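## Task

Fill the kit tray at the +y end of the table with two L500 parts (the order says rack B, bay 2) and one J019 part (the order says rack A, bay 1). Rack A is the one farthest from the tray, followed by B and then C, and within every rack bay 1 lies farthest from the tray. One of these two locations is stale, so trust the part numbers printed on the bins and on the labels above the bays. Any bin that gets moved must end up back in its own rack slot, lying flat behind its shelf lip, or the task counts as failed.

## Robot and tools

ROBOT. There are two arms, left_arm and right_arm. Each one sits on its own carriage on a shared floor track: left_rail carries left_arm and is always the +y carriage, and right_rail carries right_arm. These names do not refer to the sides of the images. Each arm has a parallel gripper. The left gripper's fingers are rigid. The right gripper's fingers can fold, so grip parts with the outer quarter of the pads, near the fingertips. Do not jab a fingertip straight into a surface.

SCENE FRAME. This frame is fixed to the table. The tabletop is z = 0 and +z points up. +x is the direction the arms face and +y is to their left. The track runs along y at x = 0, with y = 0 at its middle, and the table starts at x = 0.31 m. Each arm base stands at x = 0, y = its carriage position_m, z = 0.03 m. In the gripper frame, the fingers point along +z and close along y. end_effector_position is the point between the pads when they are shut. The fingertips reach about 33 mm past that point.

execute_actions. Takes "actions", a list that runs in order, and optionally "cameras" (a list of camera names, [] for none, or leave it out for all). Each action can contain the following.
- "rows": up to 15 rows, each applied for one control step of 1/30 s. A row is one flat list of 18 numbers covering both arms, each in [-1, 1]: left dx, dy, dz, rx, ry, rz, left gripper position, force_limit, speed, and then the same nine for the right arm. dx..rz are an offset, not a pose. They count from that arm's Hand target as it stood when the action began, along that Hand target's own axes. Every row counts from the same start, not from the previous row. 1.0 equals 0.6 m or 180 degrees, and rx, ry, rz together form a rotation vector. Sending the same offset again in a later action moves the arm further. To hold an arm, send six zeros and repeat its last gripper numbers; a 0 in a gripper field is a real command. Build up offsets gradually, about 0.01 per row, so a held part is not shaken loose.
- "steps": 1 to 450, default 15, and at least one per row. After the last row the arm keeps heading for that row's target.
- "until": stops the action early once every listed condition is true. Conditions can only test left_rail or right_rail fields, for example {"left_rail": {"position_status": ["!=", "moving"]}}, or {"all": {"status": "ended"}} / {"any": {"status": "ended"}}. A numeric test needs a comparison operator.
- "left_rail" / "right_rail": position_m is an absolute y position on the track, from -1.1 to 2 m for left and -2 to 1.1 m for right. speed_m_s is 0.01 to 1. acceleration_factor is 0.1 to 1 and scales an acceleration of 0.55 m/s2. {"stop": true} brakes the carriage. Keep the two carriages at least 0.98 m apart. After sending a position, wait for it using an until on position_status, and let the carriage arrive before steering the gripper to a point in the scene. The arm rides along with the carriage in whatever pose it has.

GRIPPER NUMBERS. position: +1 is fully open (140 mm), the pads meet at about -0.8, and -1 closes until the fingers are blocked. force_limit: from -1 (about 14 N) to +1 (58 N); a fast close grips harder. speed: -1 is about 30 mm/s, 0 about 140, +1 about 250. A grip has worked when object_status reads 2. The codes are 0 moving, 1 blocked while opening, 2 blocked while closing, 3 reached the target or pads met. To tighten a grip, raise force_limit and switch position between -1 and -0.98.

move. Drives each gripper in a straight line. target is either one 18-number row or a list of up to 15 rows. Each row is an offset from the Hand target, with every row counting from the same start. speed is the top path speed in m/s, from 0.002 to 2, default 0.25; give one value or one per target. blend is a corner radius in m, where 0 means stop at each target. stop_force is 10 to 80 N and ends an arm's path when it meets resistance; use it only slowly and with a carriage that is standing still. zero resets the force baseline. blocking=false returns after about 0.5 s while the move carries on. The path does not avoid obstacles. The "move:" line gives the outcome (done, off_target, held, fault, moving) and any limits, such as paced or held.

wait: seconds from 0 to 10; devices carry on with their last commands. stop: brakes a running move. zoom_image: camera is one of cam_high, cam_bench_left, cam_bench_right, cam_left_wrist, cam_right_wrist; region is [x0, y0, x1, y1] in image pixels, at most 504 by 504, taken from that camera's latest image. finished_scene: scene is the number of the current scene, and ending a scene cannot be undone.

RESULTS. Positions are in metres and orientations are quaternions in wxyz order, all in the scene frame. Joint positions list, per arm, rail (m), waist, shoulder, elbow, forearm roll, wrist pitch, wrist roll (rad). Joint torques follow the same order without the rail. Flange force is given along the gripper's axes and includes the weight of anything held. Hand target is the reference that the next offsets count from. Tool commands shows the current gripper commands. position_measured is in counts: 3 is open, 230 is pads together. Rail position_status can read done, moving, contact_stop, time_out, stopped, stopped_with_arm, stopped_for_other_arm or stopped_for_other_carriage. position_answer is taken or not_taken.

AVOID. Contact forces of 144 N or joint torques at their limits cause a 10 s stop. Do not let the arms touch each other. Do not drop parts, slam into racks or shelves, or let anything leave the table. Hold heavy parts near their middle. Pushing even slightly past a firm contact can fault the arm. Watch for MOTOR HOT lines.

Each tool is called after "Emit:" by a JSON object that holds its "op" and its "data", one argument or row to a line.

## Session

Emit:
{"op": "execute_actions", "data": {
  "actions": []
}}

Scene clock: 0.00 s.
left_arm: end_effector_position=(+0.6500, +0.9105, +0.3520) position_measured=3 object_status=3 end_effector_quat_wxyz=(+0.000, +1.000, +0.000, +0.000) | right_arm: end_effector_position=(+0.6500, -1.4013, +0.3520) position_measured=3 object_status=3 end_effector_quat_wxyz=(+0.000, +1.000, +0.000, +0.000)
Joint positions: left_arm=[0.911 -0.053 0.164 1.605 0 1.373 1.518] | right_arm=[-1.401 -0.053 0.164 1.605 0 1.373 1.518]
Joint velocities: within noise
Joint torques (N m): no reading
Flange force (N): no reading
Hand target: left_arm +0.6500, +0.9105, +0.3520; +0.000, +1.000, +0.000, +0.000 | right_arm +0.6500, -1.4013, +0.3520; +0.000, +1.000, +0.000, +0.000
Tool commands: left_gripper/position=+1.0 left_gripper/force_limit=+1.0 left_gripper/speed=+1.0 right_gripper/position=+1.0 right_gripper/force_limit=+1.0 right_gripper/speed=+1.0
left_rail: position_m=0.911 position_status=done
right_rail: position_m=-1.401 position_status=done

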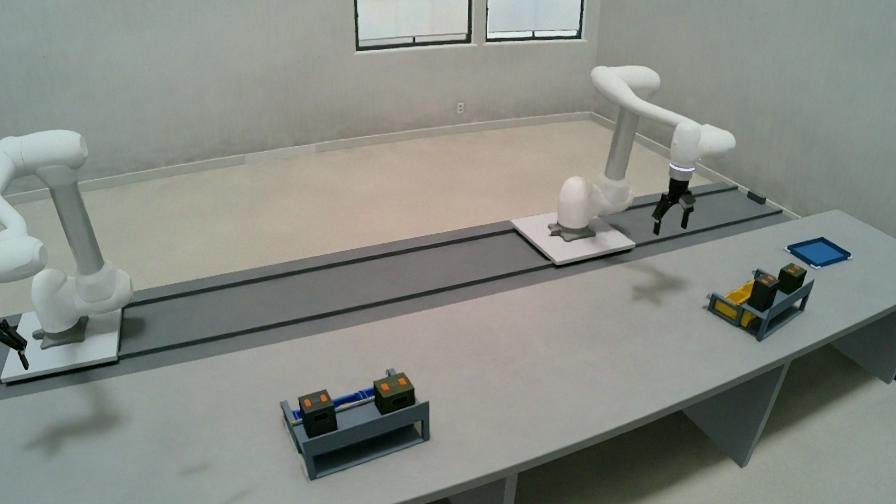

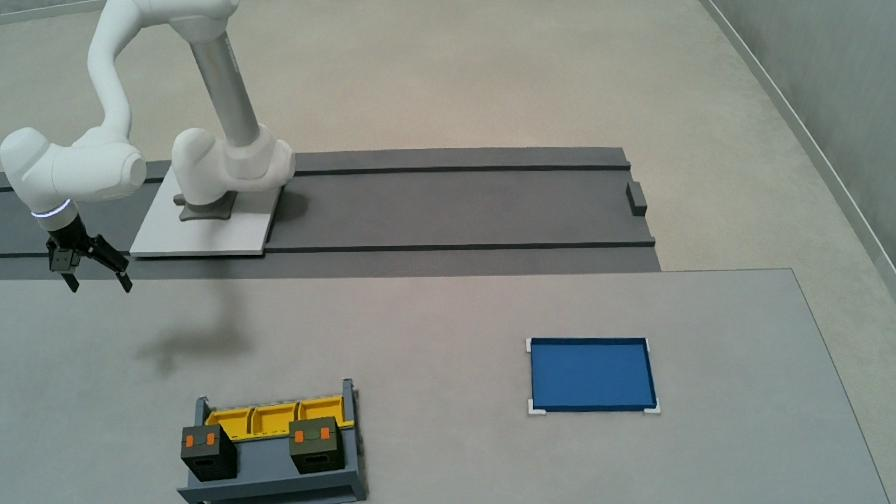

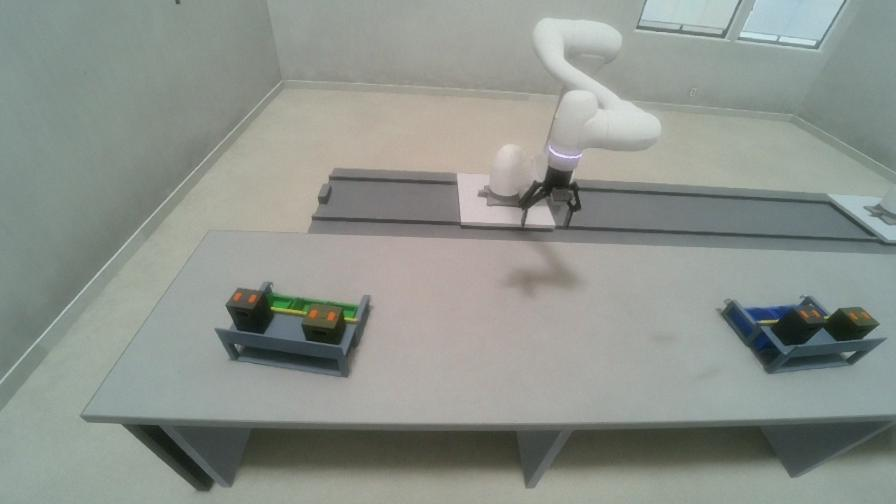

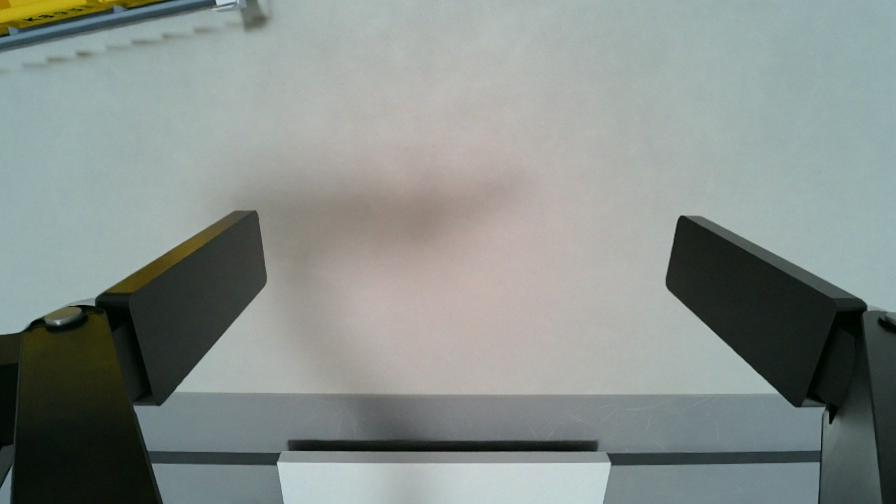

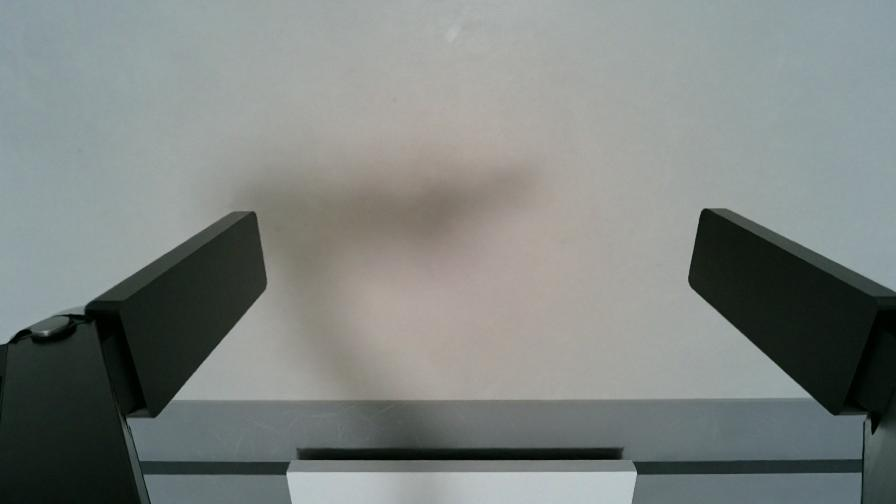

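Emit:
{"op": "move", "data": {
  "target": [-0.167,0,-0.167,0,0.25,0,-0.36,0,0,-0.167,0.25,-0.167,0,0.25,0,-0.36,0,0],
  "cameras": []
}}

Emit:
{"op": "execute_actions", "data": {
  "actions": [
    {"left_rail":{"position_m":-0.45},"right_rail":{"position_m":-1.95},"steps":300,"until":{"left_rail":{"position_status":["!=","moving"]}}}
  ],
  "cameras": ["cam_left_wrist","cam_right_wrist"]
}}

Scene clock: 2.47 s.
left_arm: end_effector_position=(+0.5498, +0.9105, +0.4522) position_measured=174 object_status=3 end_effector_quat_wxyz=(+0.000, +0.924, +0.000, +0.383) | right_arm: end_effector_position=(+0.5498, -1.5513, +0.4522) position_measured=174 object_status=3 end_effector_quat_wxyz=(+0.000, +0.924, +0.000, +0.383)
Joint positions: left_arm=[0.911 -0.11 -0.401 2.09 0.124 0.674 1.396] | right_arm=[-1.401 -0.544 -0.339 2.053 0.538 0.796 0.771]
Joint torques (N m): left_arm=[-1.02 -2.27 -41.27 3.91 -2.18 -0.12] | right_arm=[0.04 -10.25 -45.67 5.2 -1.38 0.37]
Flange force (N): left_arm=[3.9 -1.9 -2.8] | right_arm=[-3.8 -0.1 2.7]
Hand target: left_arm +0.5498, +0.9105, +0.4522; +0.000, +0.924, +0.000, +0.383 | right_arm +0.5498, -1.5513, +0.4522; +0.000, +0.924, +0.000, +0.383
Off the commanded pose: left_arm 0.000 m, 0 deg | right_arm 0.000 m, 0 deg.
left_rail: position_m=0.911 position_status=done
right_rail: position_m=-1.401 position_status=done
move: done
No camera images: "cameras" was empty.

Scene clock: 5.87 s.
left_arm: end_effector_position=(+0.5498, -0.4499, +0.4522) position_measured=174 object_status=3 end_effector_quat_wxyz=(+0.000, +0.924, +0.000, +0.383) | right_arm: end_effector_position=(+0.5498, -2.1000, +0.4522) position_measured=174 object_status=3 end_effector_quat_wxyz=(+0.000, +0.924, +0.000, +0.383)
Joint positions: left_arm=[-0.45 -0.11 -0.402 2.09 0.125 0.674 1.396] | right_arm=[-1.95 -0.544 -0.339 2.053 0.538 0.796 0.771]
Joint torques (N m): left_arm=[-1.3 -2.52 -41.33 3.88 -2.23 -0.16] | right_arm=[0.05 -10.66 -45.39 5.17 -1.5 0.41]
Flange force (N): left_arm=[5.0 -2.7 -2.7] | right_arm=[-3.0 0.4 2.7]
Hand target: left_arm +0.5498, -0.4499, +0.4522; +0.000, +0.924, +0.000, +0.383 | right_arm +0.5498, -2.1000, +0.4522; +0.000, +0.924, +0.000, +0.383
Tool commands: left_gripper/position=-0.36 left_gripper/force_limit=+0.0 left_gripper/speed=+0.0 right_gripper/position=-0.36 right_gripper/force_limit=+0.0 right_gripper/speed=+0.0
Off the commanded pose: left_arm 0.000 m, 0 deg | right_arm 0.000 m, 0 deg.
left_rail: position_m=-0.450 position_status=done
right_rail: position_m=-1.950 position_status=done
Images, in order (width x height): cam_left_wrist 896x504, cam_right_wrist 896x504.

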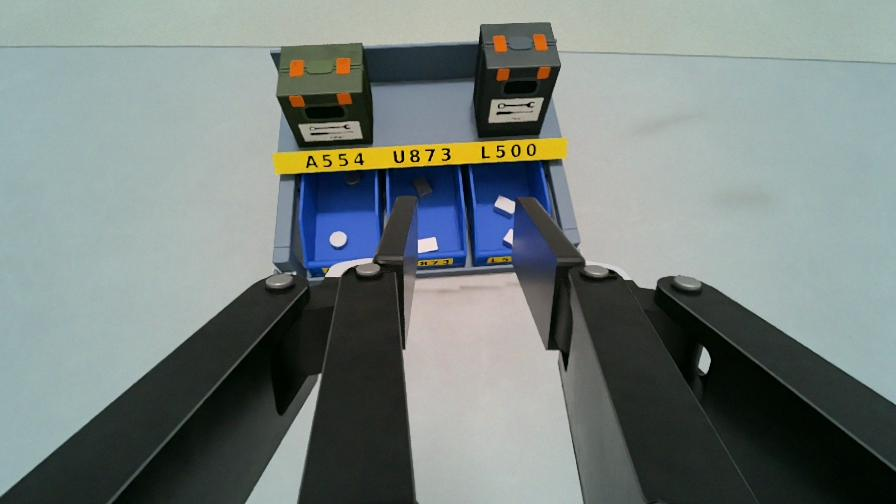

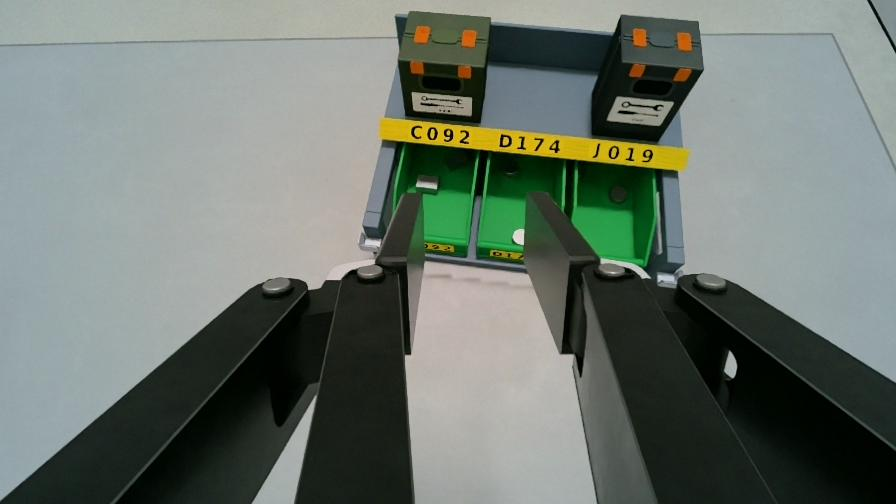

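Emit:
{"op": "move", "data": {
  "target": [-0.167,0.15,0.556,0,-0.083,0,-0.36,0,0,-0.104,0.363,0.568,-0.0271,0,0.0271,-0.36,0,0],
  "cameras": []
}}

Emit:
{"op": "move", "data": {
  "target": [0,0,0,0,0,0,-0.36,0,0,0,0,0,0,-0.083,0,-0.36,0,0],
  "cameras": ["cam_left_wrist","cam_right_wrist"]
}}

Scene clock: 9.07 s.
left_arm: end_effector_position=(+0.7149, -0.5401, +0.1455) position_measured=174 object_status=3 end_effector_quat_wxyz=(+0.000, +0.966, +0.000, +0.259) | right_arm: end_effector_position=(+0.7468, -2.3180, +0.1673) position_measured=174 object_status=3 end_effector_quat_wxyz=(+0.023, +0.922, -0.056, +0.382) end_effector_velocity=(+0.000, +0.001, -0.001) end_effector_angular_velocity=(+0.001, +0.001, +0.001)
Joint positions: left_arm=[-0.45 -0.225 0.201 2.061 0.305 0.381 1.091] | right_arm=[-1.95 -0.641 0.319 1.972 1.226 0.383 -0.015]
Joint velocities: left_arm=[within noise] | right_arm=[0.001 -0.001 0.001 0 -0.001 0.001 -0.001]
Joint torques (N m): left_arm=[-1.33 -52.69 -32.04 2.87 -1.54 -0.13] | right_arm=[0.88 -69.68 -37.71 2.27 -0.01 0.41]
Flange force (N): left_arm=[3.5 -1.5 -4.8] | right_arm=[-4.3 0.9 0.7]
Hand target: left_arm +0.7149, -0.5401, +0.1455; +0.000, +0.966, +0.000, +0.259 | right_arm +0.7467, -2.3179, +0.1671; +0.023, +0.922, -0.056, +0.382
Off the commanded pose: left_arm 0.000 m, 0 deg | right_arm 0.000 m, 0 deg.
left_rail: position_m=-0.450 position_status=done
right_rail: position_m=-1.950 position_status=done
move: done
No camera images: "cameras" was empty.

Scene clock: 10.13 s.
left_arm: end_effector_position=(+0.7149, -0.5401, +0.1455) position_measured=174 object_status=3 end_effector_quat_wxyz=(+0.000, +0.966, +0.000, +0.259) | right_arm: end_effector_position=(+0.7467, -2.3178, +0.1671) position_measured=174 object_status=3 end_effector_quat_wxyz=(+0.016, +0.964, -0.058, +0.259)
Joint positions: left_arm=[-0.45 -0.225 0.202 2.061 0.305 0.381 1.091] | right_arm=[-1.95 -0.59 0.348 1.811 0.448 0.551 0.768]
Joint torques (N m): left_arm=[-1.32 -52.74 -32.16 2.9 -1.52 -0.14] | right_arm=[-0.27 -73.51 -38.87 4.18 -1.02 0.35]
Flange force (N): left_arm=[3.6 -1.6 -4.7] | right_arm=[-3.1 -0.7 2.0]
Hand target: left_arm +0.7149, -0.5401, +0.1455; +0.000, +0.966, +0.000, +0.259 | right_arm +0.7467, -2.3178, +0.1671; +0.016, +0.964, -0.058, +0.259
Off the commanded pose: left_arm 0.000 m, 0 deg | right_arm 0.000 m, 0 deg.
left_rail: position_m=-0.450 position_status=done
right_rail: position_m=-1.950 position_status=done
move: done
Images, in order (width x height): cam_left_wrist 896x504, cam_right_wrist 896x504.

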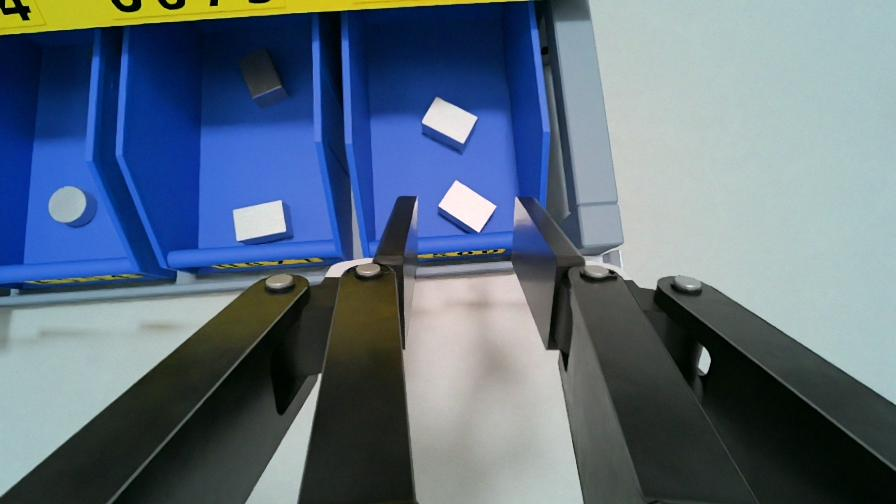

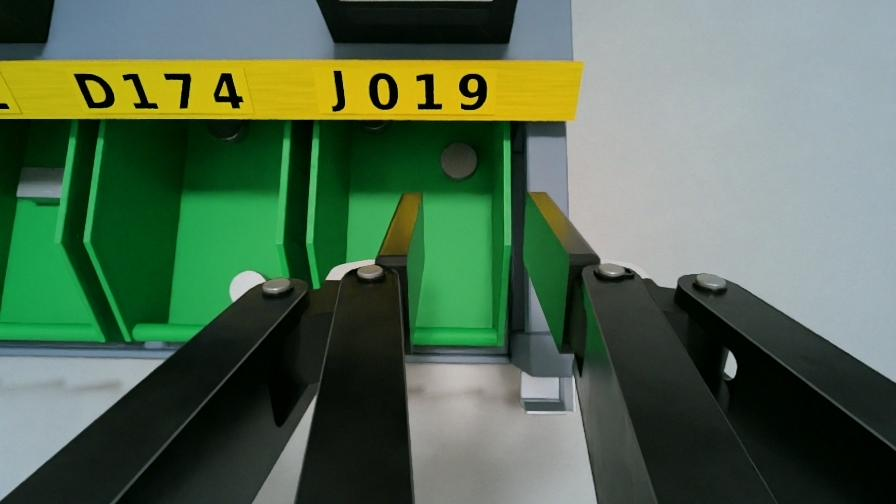

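Emit:
{"op": "move", "data": {
  "target": [0.061,0.002,0.084,0,-0.1667,0,-0.45,0,0,0,0,0,0,0.1333,0,-1,-1,0],
  "cameras": []
}}

Emit:
{"op": "move", "data": {
  "target": [0,0,0,0,0,-0.311,-0.45,0,0,0,0,0,0,0,-0.5,-1,-1,0],
  "cameras": ["cam_left_wrist","cam_right_wrist"]
}}

Scene clock: 16.67 s.
left_arm: end_effector_position=(+0.7718, -0.5412, +0.1202) position_measured=186 object_status=3 end_effector_quat_wxyz=(+0.000, +1.000, +0.000, +0.000) | right_arm: end_effector_position=(+0.7467, -2.3179, +0.1671) position_measured=233 object_status=3 end_effector_quat_wxyz=(+0.027, +0.889, -0.054, +0.454)
Joint positions: left_arm=[-0.45 -0.162 0.488 1.602 0 1.051 1.409] | right_arm=[-1.95 -0.67 0.33 2.056 1.803 0.449 -0.602]
Joint torques (N m): left_arm=[-1.31 -81.27 -34.01 3.2 -0.32 -0.15] | right_arm=[0.62 -68.5 -35.25 0.48 1.19 0.4]
Flange force (N): left_arm=[0.5 -1.8 -6.1] | right_arm=[-4.7 1.0 0.8]
Hand target: left_arm +0.7718, -0.5412, +0.1202; +0.000, +1.000, +0.000, +0.000 | right_arm +0.7467, -2.3178, +0.1671; +0.027, +0.889, -0.054, +0.454
Off the commanded pose: left_arm 0.000 m, 0 deg | right_arm 0.000 m, 0 deg.
left_rail: position_m=-0.450 position_status=done
right_rail: position_m=-1.950 position_status=done
move: done
No camera images: "cameras" was empty.

Scene clock: 20.23 s.
left_arm: end_effector_position=(+0.7718, -0.5411, +0.1202) position_measured=186 object_status=3 end_effector_quat_wxyz=(+0.000, +0.883, +0.469, +0.000) | right_arm: end_effector_position=(+0.7467, -2.3179, +0.1672) position_measured=233 object_status=3 end_effector_quat_wxyz=(+0.340, +0.667, +0.591, +0.301)
Joint positions: left_arm=[-0.45 -0.162 0.488 1.602 0 1.051 0.432] | right_arm=[-1.95 -0.67 0.33 2.056 1.803 0.449 -2.172]
Joint torques (N m): left_arm=[-1.13 -81.43 -34.03 3.35 -0.31 -0.16] | right_arm=[0.07 -68.43 -35.27 0.54 1.16 0.43]
Flange force (N): left_arm=[1.6 -0.4 -6.0] | right_arm=[0.1 -4.1 0.9]
Hand target: left_arm +0.7718, -0.5412, +0.1202; +0.000, +0.883, +0.469, +0.000 | right_arm +0.7467, -2.3178, +0.1671; +0.340, +0.667, +0.591, +0.301
Off the commanded pose: left_arm 0.000 m, 0 deg | right_arm 0.000 m, 0 deg.
left_rail: position_m=-0.450 position_status=done
right_rail: position_m=-1.950 position_status=done
move: done
Images, in order (width x height): cam_left_wrist 896x504, cam_right_wrist 896x504.

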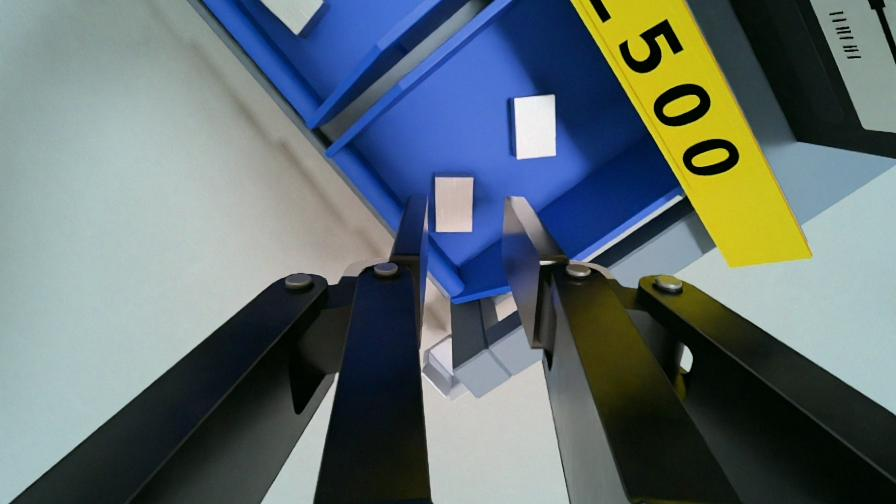

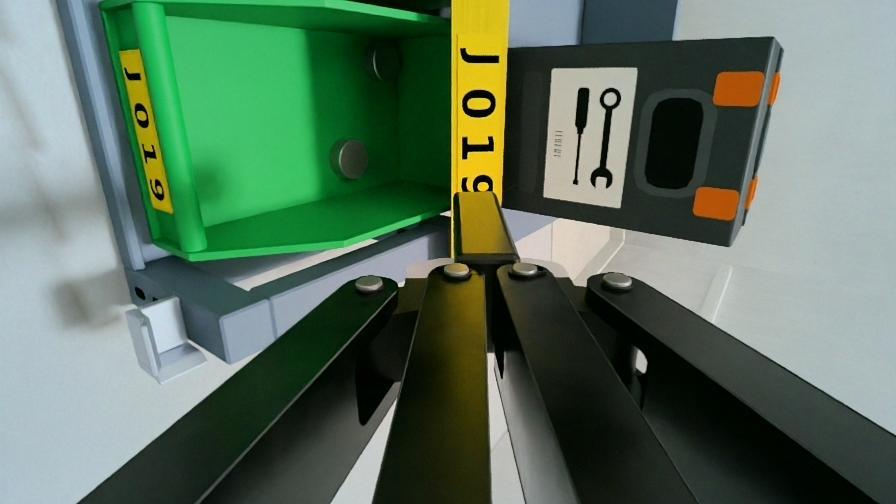

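Emit:
{"op": "move", "data": {
  "target": [0.019,-0.0023,0.0542,0,-0.0444,0,-0.45,0,0,0.005,-0.082,0.046,0,0,0,-1,-1,0],
  "cameras": ["cam_left_wrist","cam_right_wrist"],
  "speed": 0.1
}}

Scene clock: 22.90 s.
left_arm: end_effector_position=(+0.7771, -0.5310, +0.0877) position_measured=186 object_status=3 end_effector_quat_wxyz=(+0.033, +0.881, +0.468, -0.061) | right_arm: end_effector_position=(+0.7405, -2.3141, +0.1111) position_measured=233 object_status=3 end_effector_quat_wxyz=(+0.340, +0.667, +0.591, +0.301)
Joint positions: left_arm=[-0.45 -0.096 0.555 1.567 -0.138 1.09 0.566] | right_arm=[-1.95 -0.671 0.4 2.098 2.012 0.487 -2.407]
Joint torques (N m): left_arm=[-0.96 -85.73 -32.97 2.8 -0.09 -0.15] | right_arm=[-0.07 -71.44 -31.69 -0.01 1.65 0.42]
Flange force (N): left_arm=[0.1 -1.1 -6.9] | right_arm=[0.6 -3.9 0.6]
Hand target: left_arm +0.7771, -0.5310, +0.0877; +0.033, +0.881, +0.468, -0.061 | right_arm +0.7406, -2.3140, +0.1111; +0.340, +0.667, +0.591, +0.301
Off the commanded pose: left_arm 0.000 m, 0 deg | right_arm 0.000 m, 0 deg.
left_rail: position_m=-0.450 position_status=done
right_rail: position_m=-1.950 position_status=done
move: done
Images, in order (width x height): cam_left_wrist 896x504, cam_right_wrist 896x504.

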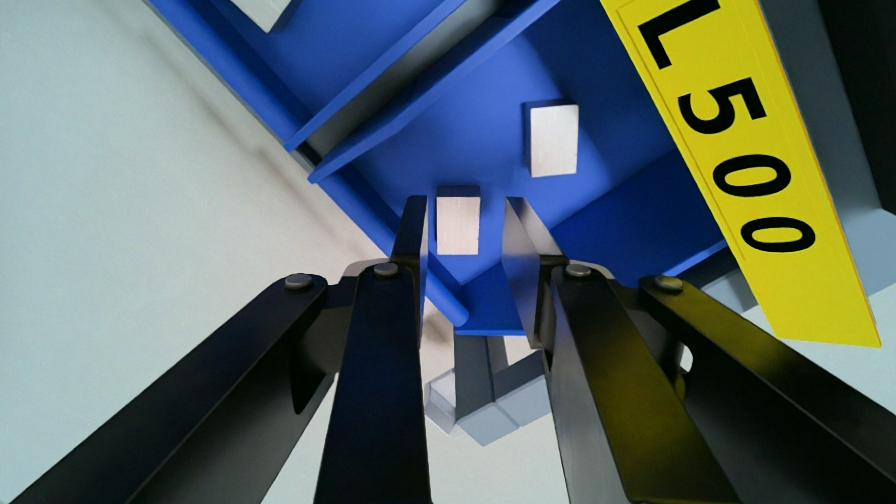

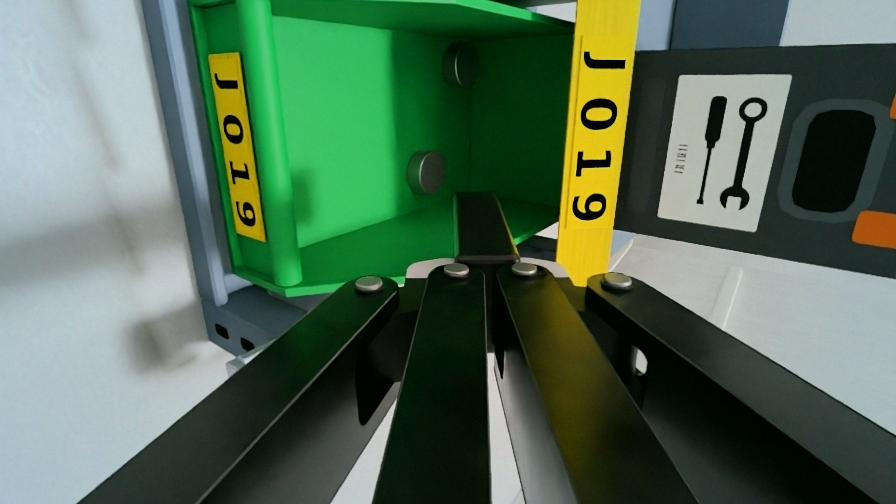

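Emit:
{"op": "move", "data": {
  "target": [0.01,0,0,0,0,0,-0.45,0,0,0,0,0.1833,0,0,0,-1,-1,0],
  "cameras": ["cam_right_wrist"],
  "speed": 0.06
}}

Emit:
{"op": "move", "data": {
  "target": [0,0,0.09,0,0,0,-0.45,0,0,0,0,0,0,0,0,-1,-1,0],
  "cameras": ["cam_left_wrist"],
  "speed": 0.02,
  "stop_force": 10
}}

Scene clock: 25.57 s.
left_arm: end_effector_position=(+0.7804, -0.5261, +0.0868) position_measured=186 object_status=3 end_effector_quat_wxyz=(+0.033, +0.881, +0.468, -0.061) | right_arm: end_effector_position=(+0.8289, -2.3247, +0.0465) position_measured=233 object_status=3 end_effector_quat_wxyz=(+0.340, +0.667, +0.591, +0.301)
Joint positions: left_arm=[-0.45 -0.09 0.56 1.56 -0.137 1.092 0.572] | right_arm=[-1.95 -0.6 0.579 1.958 2.174 0.471 -2.525]
Joint torques (N m): left_arm=[-1.38 -86.59 -32.93 2.84 -0.06 -0.13] | right_arm=[-0.24 -85.86 -30.12 -0.46 1.74 0.41]
Flange force (N): left_arm=[0.8 -0.9 -6.8] | right_arm=[0.7 -3.7 -0.1]
Hand target: left_arm +0.7804, -0.5261, +0.0868; +0.033, +0.881, +0.468, -0.061 | right_arm +0.8289, -2.3247, +0.0465; +0.340, +0.667, +0.591, +0.301
Off the commanded pose: left_arm 0.000 m, 0 deg | right_arm 0.000 m, 0 deg.
left_rail: position_m=-0.450 position_status=done
right_rail: position_m=-1.950 position_status=done
move: done
Images, in order (width x height): cam_right_wrist 896x504.

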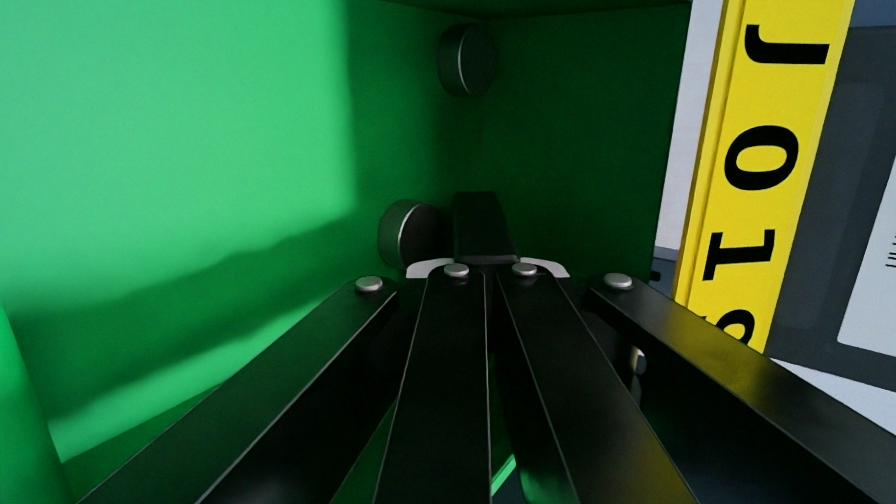

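Scene clock: 28.40 s.
left_arm: end_effector_position=(+0.7770, -0.5313, +0.0423) position_measured=186 object_status=3 end_effector_quat_wxyz=(+0.033, +0.881, +0.468, -0.061) | right_arm: end_effector_position=(+0.8289, -2.3247, +0.0465) position_measured=233 object_status=3 end_effector_quat_wxyz=(+0.340, +0.667, +0.591, +0.301)
Joint positions: left_arm=[-0.45 -0.096 0.595 1.595 -0.144 1.022 0.577] | right_arm=[-1.95 -0.6 0.579 1.958 2.174 0.471 -2.525]
Joint torques (N m): left_arm=[-5.05 -65.72 -22.23 2.08 -2.8 -0.05] | right_arm=[0.01 -86.31 -29.9 -0.47 1.75 0.45]
Flange force (N): left_arm=[-1.7 -8.0 -36.1] | right_arm=[0.3 -3.8 0.7]
Hand target: left_arm +0.7770, -0.5313, +0.0423; +0.033, +0.881, +0.468, -0.061 (not the last commanded pose) | right_arm +0.8289, -2.3247, +0.0465; +0.340, +0.667, +0.591, +0.301
Off the commanded pose: left_arm 0.009 m, 0 deg | right_arm 0.000 m, 0 deg.
left_rail: position_m=-0.450 position_status=done
right_rail: position_m=-1.950 position_status=done
move: contact (left_arm)
Images, in order (width x height): cam_left_wrist 896x504.

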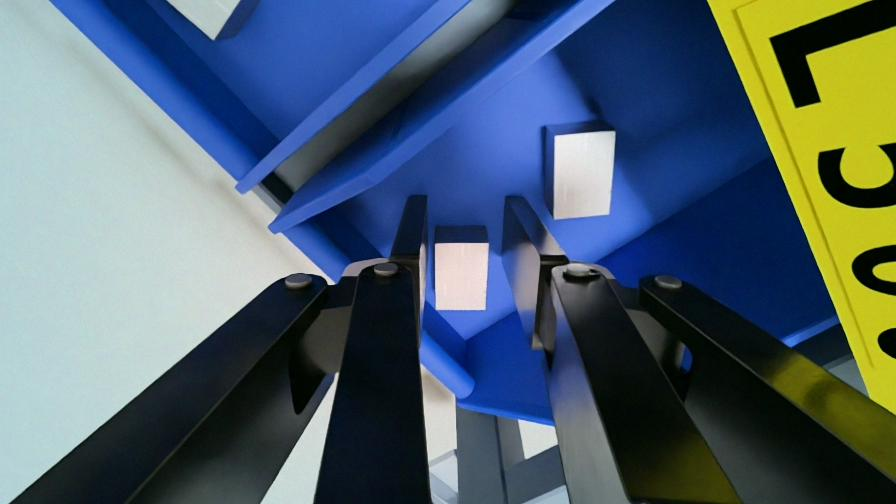

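Emit:
{"op": "move", "data": {
  "target": [0,0,-0.002,0,0,0,-0.45,0,0,0,-0.0094,0.0069,0,0,0,-1,-1,0],
  "cameras": [],
  "speed": 0.03
}}

Emit:
{"op": "move", "data": {
  "target": [0,0,0,0,0,0,-1,-0.3,-1,0,-0.0285,-0.0633,0.2167,0,0,-1,-1,0],
  "cameras": ["cam_left_wrist","cam_right_wrist"],
  "speed": 0.04
}}

Scene clock: 29.57 s.
left_arm: end_effector_position=(+0.7771, -0.5312, +0.0435) position_measured=186 object_status=3 end_effector_quat_wxyz=(+0.033, +0.881, +0.468, -0.061) | right_arm: end_effector_position=(+0.8290, -2.3247, +0.0395) position_measured=233 object_status=3 end_effector_quat_wxyz=(+0.340, +0.667, +0.591, +0.301)
Joint positions: left_arm=[-0.45 -0.096 0.594 1.594 -0.144 1.024 0.577] | right_arm=[-1.95 -0.6 0.589 1.959 2.192 0.477 -2.545]
Joint torques (N m): left_arm=[-1.15 -87.91 -31.28 2.9 -0.07 -0.12] | right_arm=[0.57 -85.76 -28.67 -0.55 1.45 0.43]
Flange force (N): left_arm=[0.8 -0.5 -6.3] | right_arm=[-1.0 -3.0 0.0]
Hand target: left_arm +0.7771, -0.5311, +0.0435; +0.033, +0.881, +0.468, -0.061 | right_arm +0.8290, -2.3247, +0.0395; +0.340, +0.667, +0.591, +0.301
Off the commanded pose: left_arm 0.000 m, 0 deg | right_arm 0.000 m, 0 deg.
left_rail: position_m=-0.450 position_status=done
right_rail: position_m=-1.950 position_status=done
move: done
No camera images: "cameras" was empty.

Scene clock: 38.33 s.
left_arm: end_effector_position=(+0.7771, -0.5311, +0.0435) position_measured=201 object_status=2 end_effector_quat_wxyz=(+0.033, +0.881, +0.468, -0.061) | right_arm: end_effector_position=(+0.7885, -2.3198, +0.0480) position_measured=233 object_status=3 end_effector_quat_wxyz=(+0.098, +0.742, +0.658, +0.087)
Joint positions: left_arm=[-0.45 -0.096 0.594 1.594 -0.143 1.024 0.577] | right_arm=[-1.95 -0.517 0.579 1.629 0.157 0.697 -0.504]
Joint torques (N m): left_arm=[-1.46 -86.7 -30.9 2.62 -0.31 -0.15] | right_arm=[0.47 -92.38 -36.07 4.08 -0.56 0.42]
Flange force (N): left_arm=[0.6 -1.0 -8.1] | right_arm=[-0.5 -2.5 2.3]
Hand target: left_arm +0.7771, -0.5311, +0.0435; +0.033, +0.881, +0.468, -0.061 | right_arm +0.7885, -2.3198, +0.0480; +0.098, +0.742, +0.658, +0.087
Off the commanded pose: left_arm 0.000 m, 0 deg | right_arm 0.000 m, 0 deg.
left_rail: position_m=-0.450 position_status=done
right_rail: position_m=-1.950 position_status=done
move: done
Images, in order (width x height): cam_left_wrist 896x504, cam_right_wrist 896x504.

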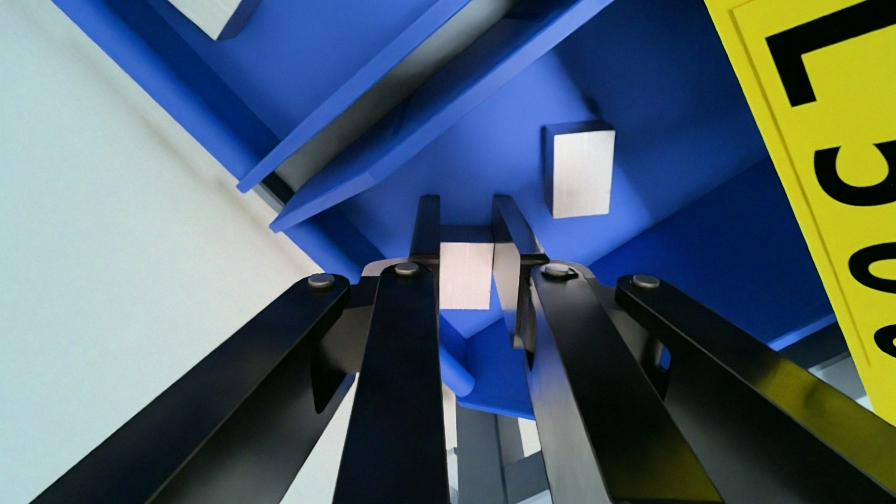

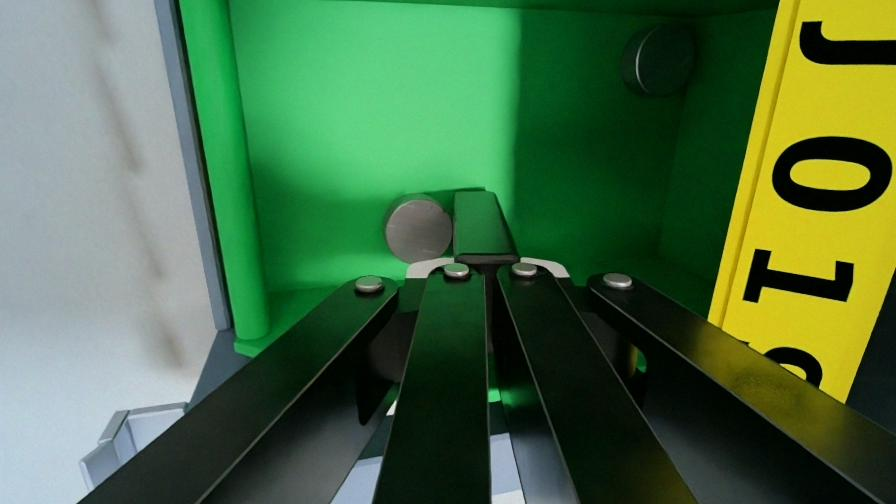

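Emit:
{"op": "move", "data": {
  "target": [0,0,-0.25,0,0,0,-1,-0.3,-1,0,0,-0.07,0,0,0,-1,-1,0],
  "cameras": ["cam_left_wrist"],
  "speed": 0.1
}}

Emit:
{"op": "move", "data": {
  "target": [0,0,0,0,0,0,-1,-0.3,-1,0,-0.0155,0.007,0.05,0,0,-0.36,-0.5,0],
  "cameras": ["cam_right_wrist"],
  "speed": 0.1
}}

Emit:
{"op": "move", "data": {
  "target": [0,0,0,0,0,0,-1,-0.3,-1,0,0,0.0575,0,0,0,-0.36,-0.5,0],
  "cameras": ["cam_right_wrist"],
  "speed": 0.03
}}

Scene clock: 40.60 s.
left_arm: end_effector_position=(+0.7886, -0.5138, +0.1921) position_measured=201 object_status=2 end_effector_quat_wxyz=(+0.033, +0.881, +0.468, -0.061) | right_arm: end_effector_position=(+0.7777, -2.3185, +0.0885) position_measured=233 object_status=3 end_effector_quat_wxyz=(+0.098, +0.742, +0.658, +0.087)
Joint positions: left_arm=[-0.45 -0.074 0.495 1.455 -0.127 1.263 0.563] | right_arm=[-1.95 -0.522 0.528 1.628 0.15 0.749 -0.499]
Joint torques (N m): left_arm=[-1.09 -84.47 -36.14 3.13 -0.04 -0.12] | right_arm=[0.06 -89.08 -37.5 4.28 -0.67 0.43]
Flange force (N): left_arm=[0.6 -0.3 -6.1] | right_arm=[0.2 -2.6 2.3]
Hand target: left_arm +0.7886, -0.5138, +0.1920; +0.033, +0.881, +0.468, -0.061 | right_arm +0.7777, -2.3185, +0.0885; +0.098, +0.742, +0.658, +0.087
Off the commanded pose: left_arm 0.000 m, 0 deg | right_arm 0.000 m, 0 deg.
left_rail: position_m=-0.450 position_status=done
right_rail: position_m=-1.950 position_status=done
move: done
Images, in order (width x height): cam_left_wrist 896x504.

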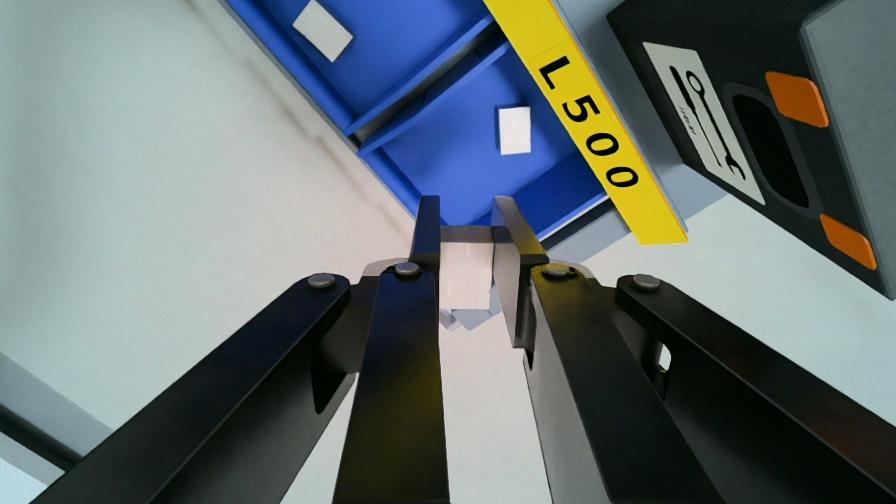

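Scene clock: 41.70 s.
left_arm: end_effector_position=(+0.7886, -0.5138, +0.1920) position_measured=201 object_status=2 end_effector_quat_wxyz=(+0.033, +0.881, +0.468, -0.061) | right_arm: end_effector_position=(+0.7698, -2.3176, +0.0821) position_measured=174 object_status=3 end_effector_quat_wxyz=(+0.039, +0.747, +0.662, +0.035)
Joint positions: left_arm=[-0.45 -0.074 0.495 1.455 -0.127 1.263 0.563] | right_arm=[-1.95 -0.501 0.581 1.531 0.049 0.932 -0.408]
Joint torques (N m): left_arm=[-1.34 -84.56 -36.42 3.12 -0.08 -0.13] | right_arm=[0.14 -94.05 -37.72 4.3 -0.34 0.39]
Flange force (N): left_arm=[0.9 -1.1 -5.9] | right_arm=[-0.1 -2.0 2.7]
Hand target: left_arm +0.7886, -0.5138, +0.1920; +0.033, +0.881, +0.468, -0.061 | right_arm +0.7698, -2.3176, +0.0821; +0.039, +0.747, +0.662, +0.035
Off the commanded pose: left_arm 0.000 m, 0 deg | right_arm 0.000 m, 0 deg.
left_rail: position_m=-0.450 position_status=done
right_rail: position_m=-1.950 position_status=done
move: done
Images, in order (width x height): cam_right_wrist 896x504.

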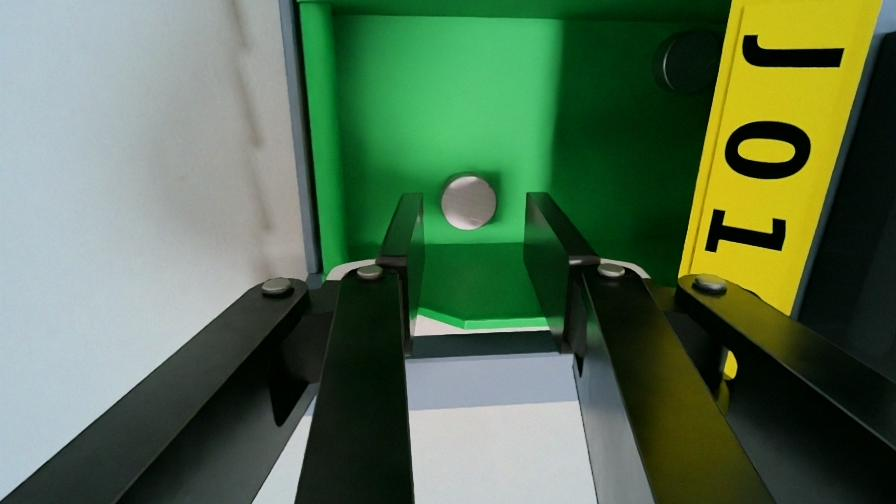

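Scene clock: 43.07 s.
left_arm: end_effector_position=(+0.7886, -0.5138, +0.1920) position_measured=201 object_status=2 end_effector_quat_wxyz=(+0.033, +0.881, +0.468, -0.061) | right_arm: end_effector_position=(+0.7734, -2.3180, +0.0477) position_measured=174 object_status=3 end_effector_quat_wxyz=(+0.039, +0.747, +0.662, +0.035)
Joint positions: left_arm=[-0.45 -0.074 0.495 1.455 -0.127 1.263 0.563] | right_arm=[-1.95 -0.5 0.615 1.544 0.05 0.885 -0.409]
Joint torques (N m): left_arm=[-1.49 -84.54 -36.55 3.09 -0.07 -0.11] | right_arm=[0.2 -95.56 -36.75 4.17 -0.3 0.39]
Flange force (N): left_arm=[0.9 -1.1 -5.6] | right_arm=[0.4 -2.8 2.1]
Hand target: left_arm +0.7886, -0.5138, +0.1920; +0.033, +0.881, +0.468, -0.061 | right_arm +0.7734, -2.3180, +0.0477; +0.039, +0.747, +0.662, +0.035
Off the commanded pose: left_arm 0.000 m, 0 deg | right_arm 0.000 m, 0 deg.
left_rail: position_m=-0.450 position_status=done
right_rail: position_m=-1.950 position_status=done
move: done
Images, in order (width x height): cam_right_wrist 896x504.

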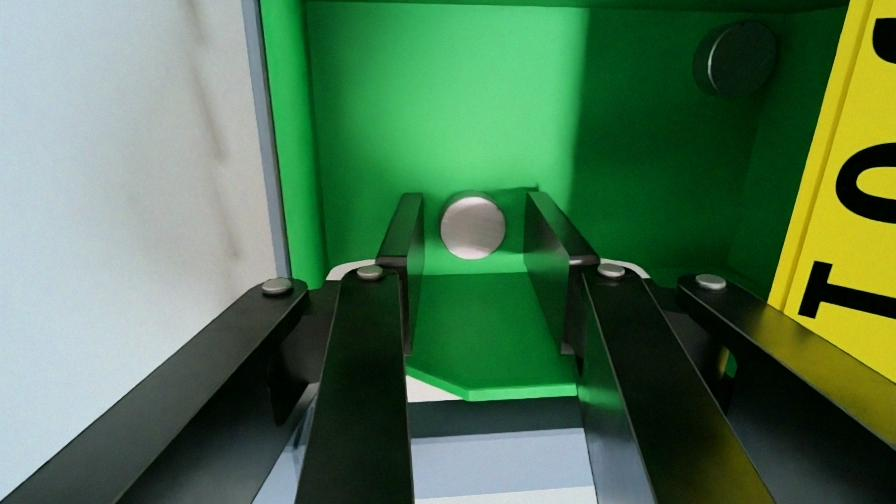

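Emit:
{"op": "execute_actions", "data": {
  "actions": [
    {"rows":[[0,0,0,0,0,0,-1,-0.3,-1,0,0,0,0,0,0,-1,-0.3,-1]],"steps":50}
  ],
  "cameras": ["cam_right_wrist"]
}}

Emit:
{"op": "move", "data": {
  "target": [-0.187,-0.277,-0.17,0,0.0444,0,-1,-0.3,-1,0,0,-0.2,0,0,0,-1,-0.3,-1],
  "cameras": ["cam_right_wrist","cam_left_wrist"],
  "speed": 0.15
}}

Scene clock: 45.40 s.
left_arm: end_effector_position=(+0.7886, -0.5138, +0.1920) position_measured=201 object_status=2 end_effector_quat_wxyz=(+0.033, +0.881, +0.468, -0.061) | right_arm: end_effector_position=(+0.7734, -2.3180, +0.0477) position_measured=195 object_status=2 end_effector_quat_wxyz=(+0.039, +0.747, +0.662, +0.035)
Joint positions: left_arm=[-0.45 -0.074 0.495 1.455 -0.127 1.263 0.563] | right_arm=[-1.95 -0.5 0.615 1.544 0.05 0.885 -0.409]
Joint torques (N m): left_arm=[-1.13 -84.6 -36.53 3.13 -0.04 -0.12] | right_arm=[0.69 -93.45 -36.04 4.18 -0.66 0.3]
Flange force (N): left_arm=[0.5 -1.1 -5.3] | right_arm=[-0.1 -3.3 -0.7]
Hand target: left_arm +0.7886, -0.5138, +0.1920; +0.033, +0.881, +0.468, -0.061 | right_arm +0.7734, -2.3180, +0.0477; +0.039, +0.747, +0.662, +0.035
Off the commanded pose: left_arm 0.000 m, 0 deg | right_arm 0.000 m, 0 deg.
left_rail: position_m=-0.450 position_status=done
right_rail: position_m=-1.950 position_status=done
Images, in order (width x height): cam_right_wrist 896x504.

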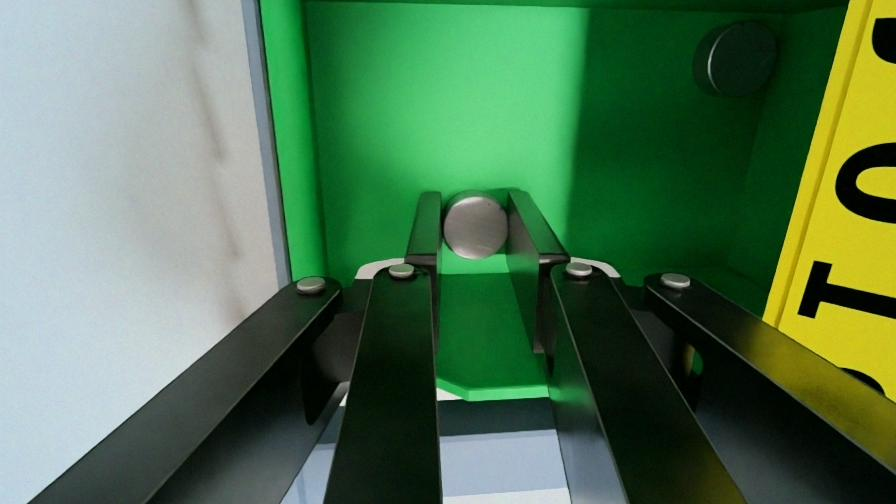

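Scene clock: 47.23 s.
left_arm: end_effector_position=(+0.5965, -0.5012, +0.3084) position_measured=201 object_status=2 end_effector_quat_wxyz=(+0.000, +0.883, +0.469, +0.000) | right_arm: end_effector_position=(+0.7609, -2.3165, +0.1671) position_measured=195 object_status=2 end_effector_quat_wxyz=(+0.039, +0.747, +0.662, +0.035)
Joint positions: left_arm=[-0.45 -0.143 0.099 1.759 0 1.282 0.45] | right_arm=[-1.95 -0.505 0.505 1.484 0.045 1.055 -0.405]
Joint torques (N m): left_arm=[-1.14 -48.35 -38.22 3.6 -0.27 -0.12] | right_arm=[0.44 -90.1 -40.42 4.58 -0.29 0.35]
Flange force (N): left_arm=[1.8 -1.0 -4.9] | right_arm=[-0.4 -2.4 3.2]
Hand target: left_arm +0.5965, -0.5012, +0.3084; +0.000, +0.883, +0.469, +0.000 | right_arm +0.7609, -2.3165, +0.1671; +0.039, +0.747, +0.662, +0.035
Off the commanded pose: left_arm 0.000 m, 0 deg | right_arm 0.000 m, 0 deg.
left_rail: position_m=-0.450 position_status=done
right_rail: position_m=-1.950 position_status=done
move: done
Images, in order (width x height): cam_left_wrist 896x504, cam_right_wrist 896x504.

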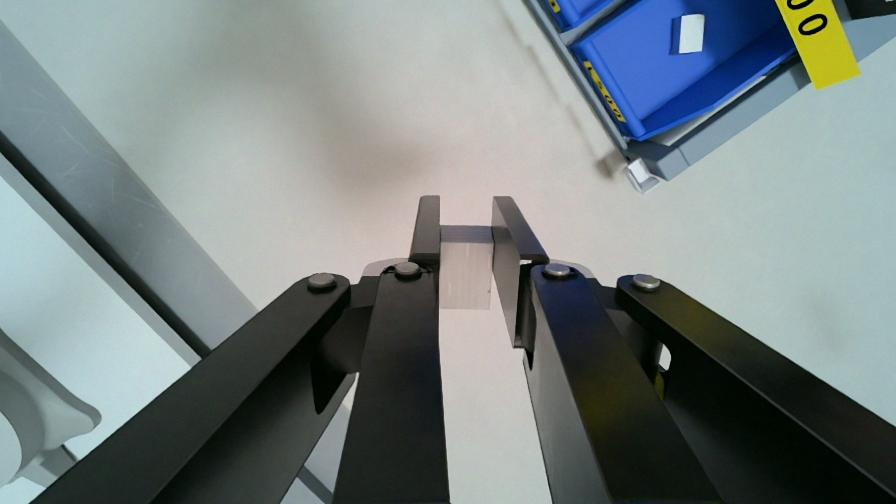

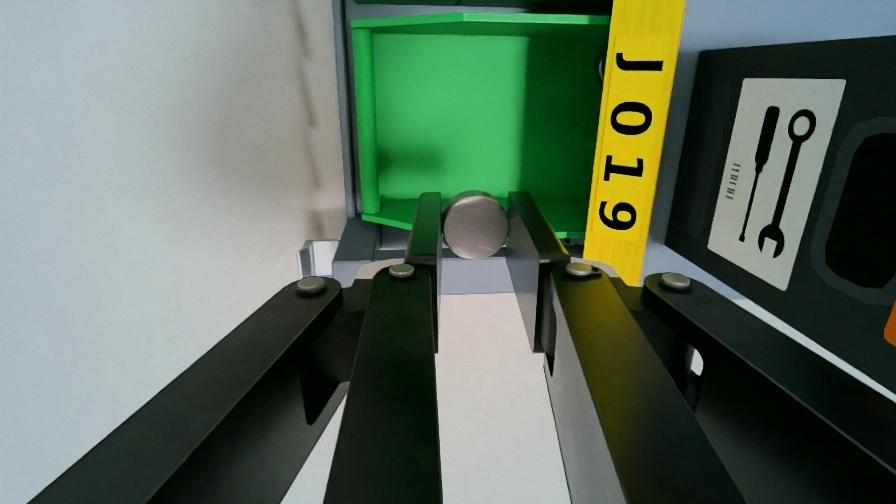

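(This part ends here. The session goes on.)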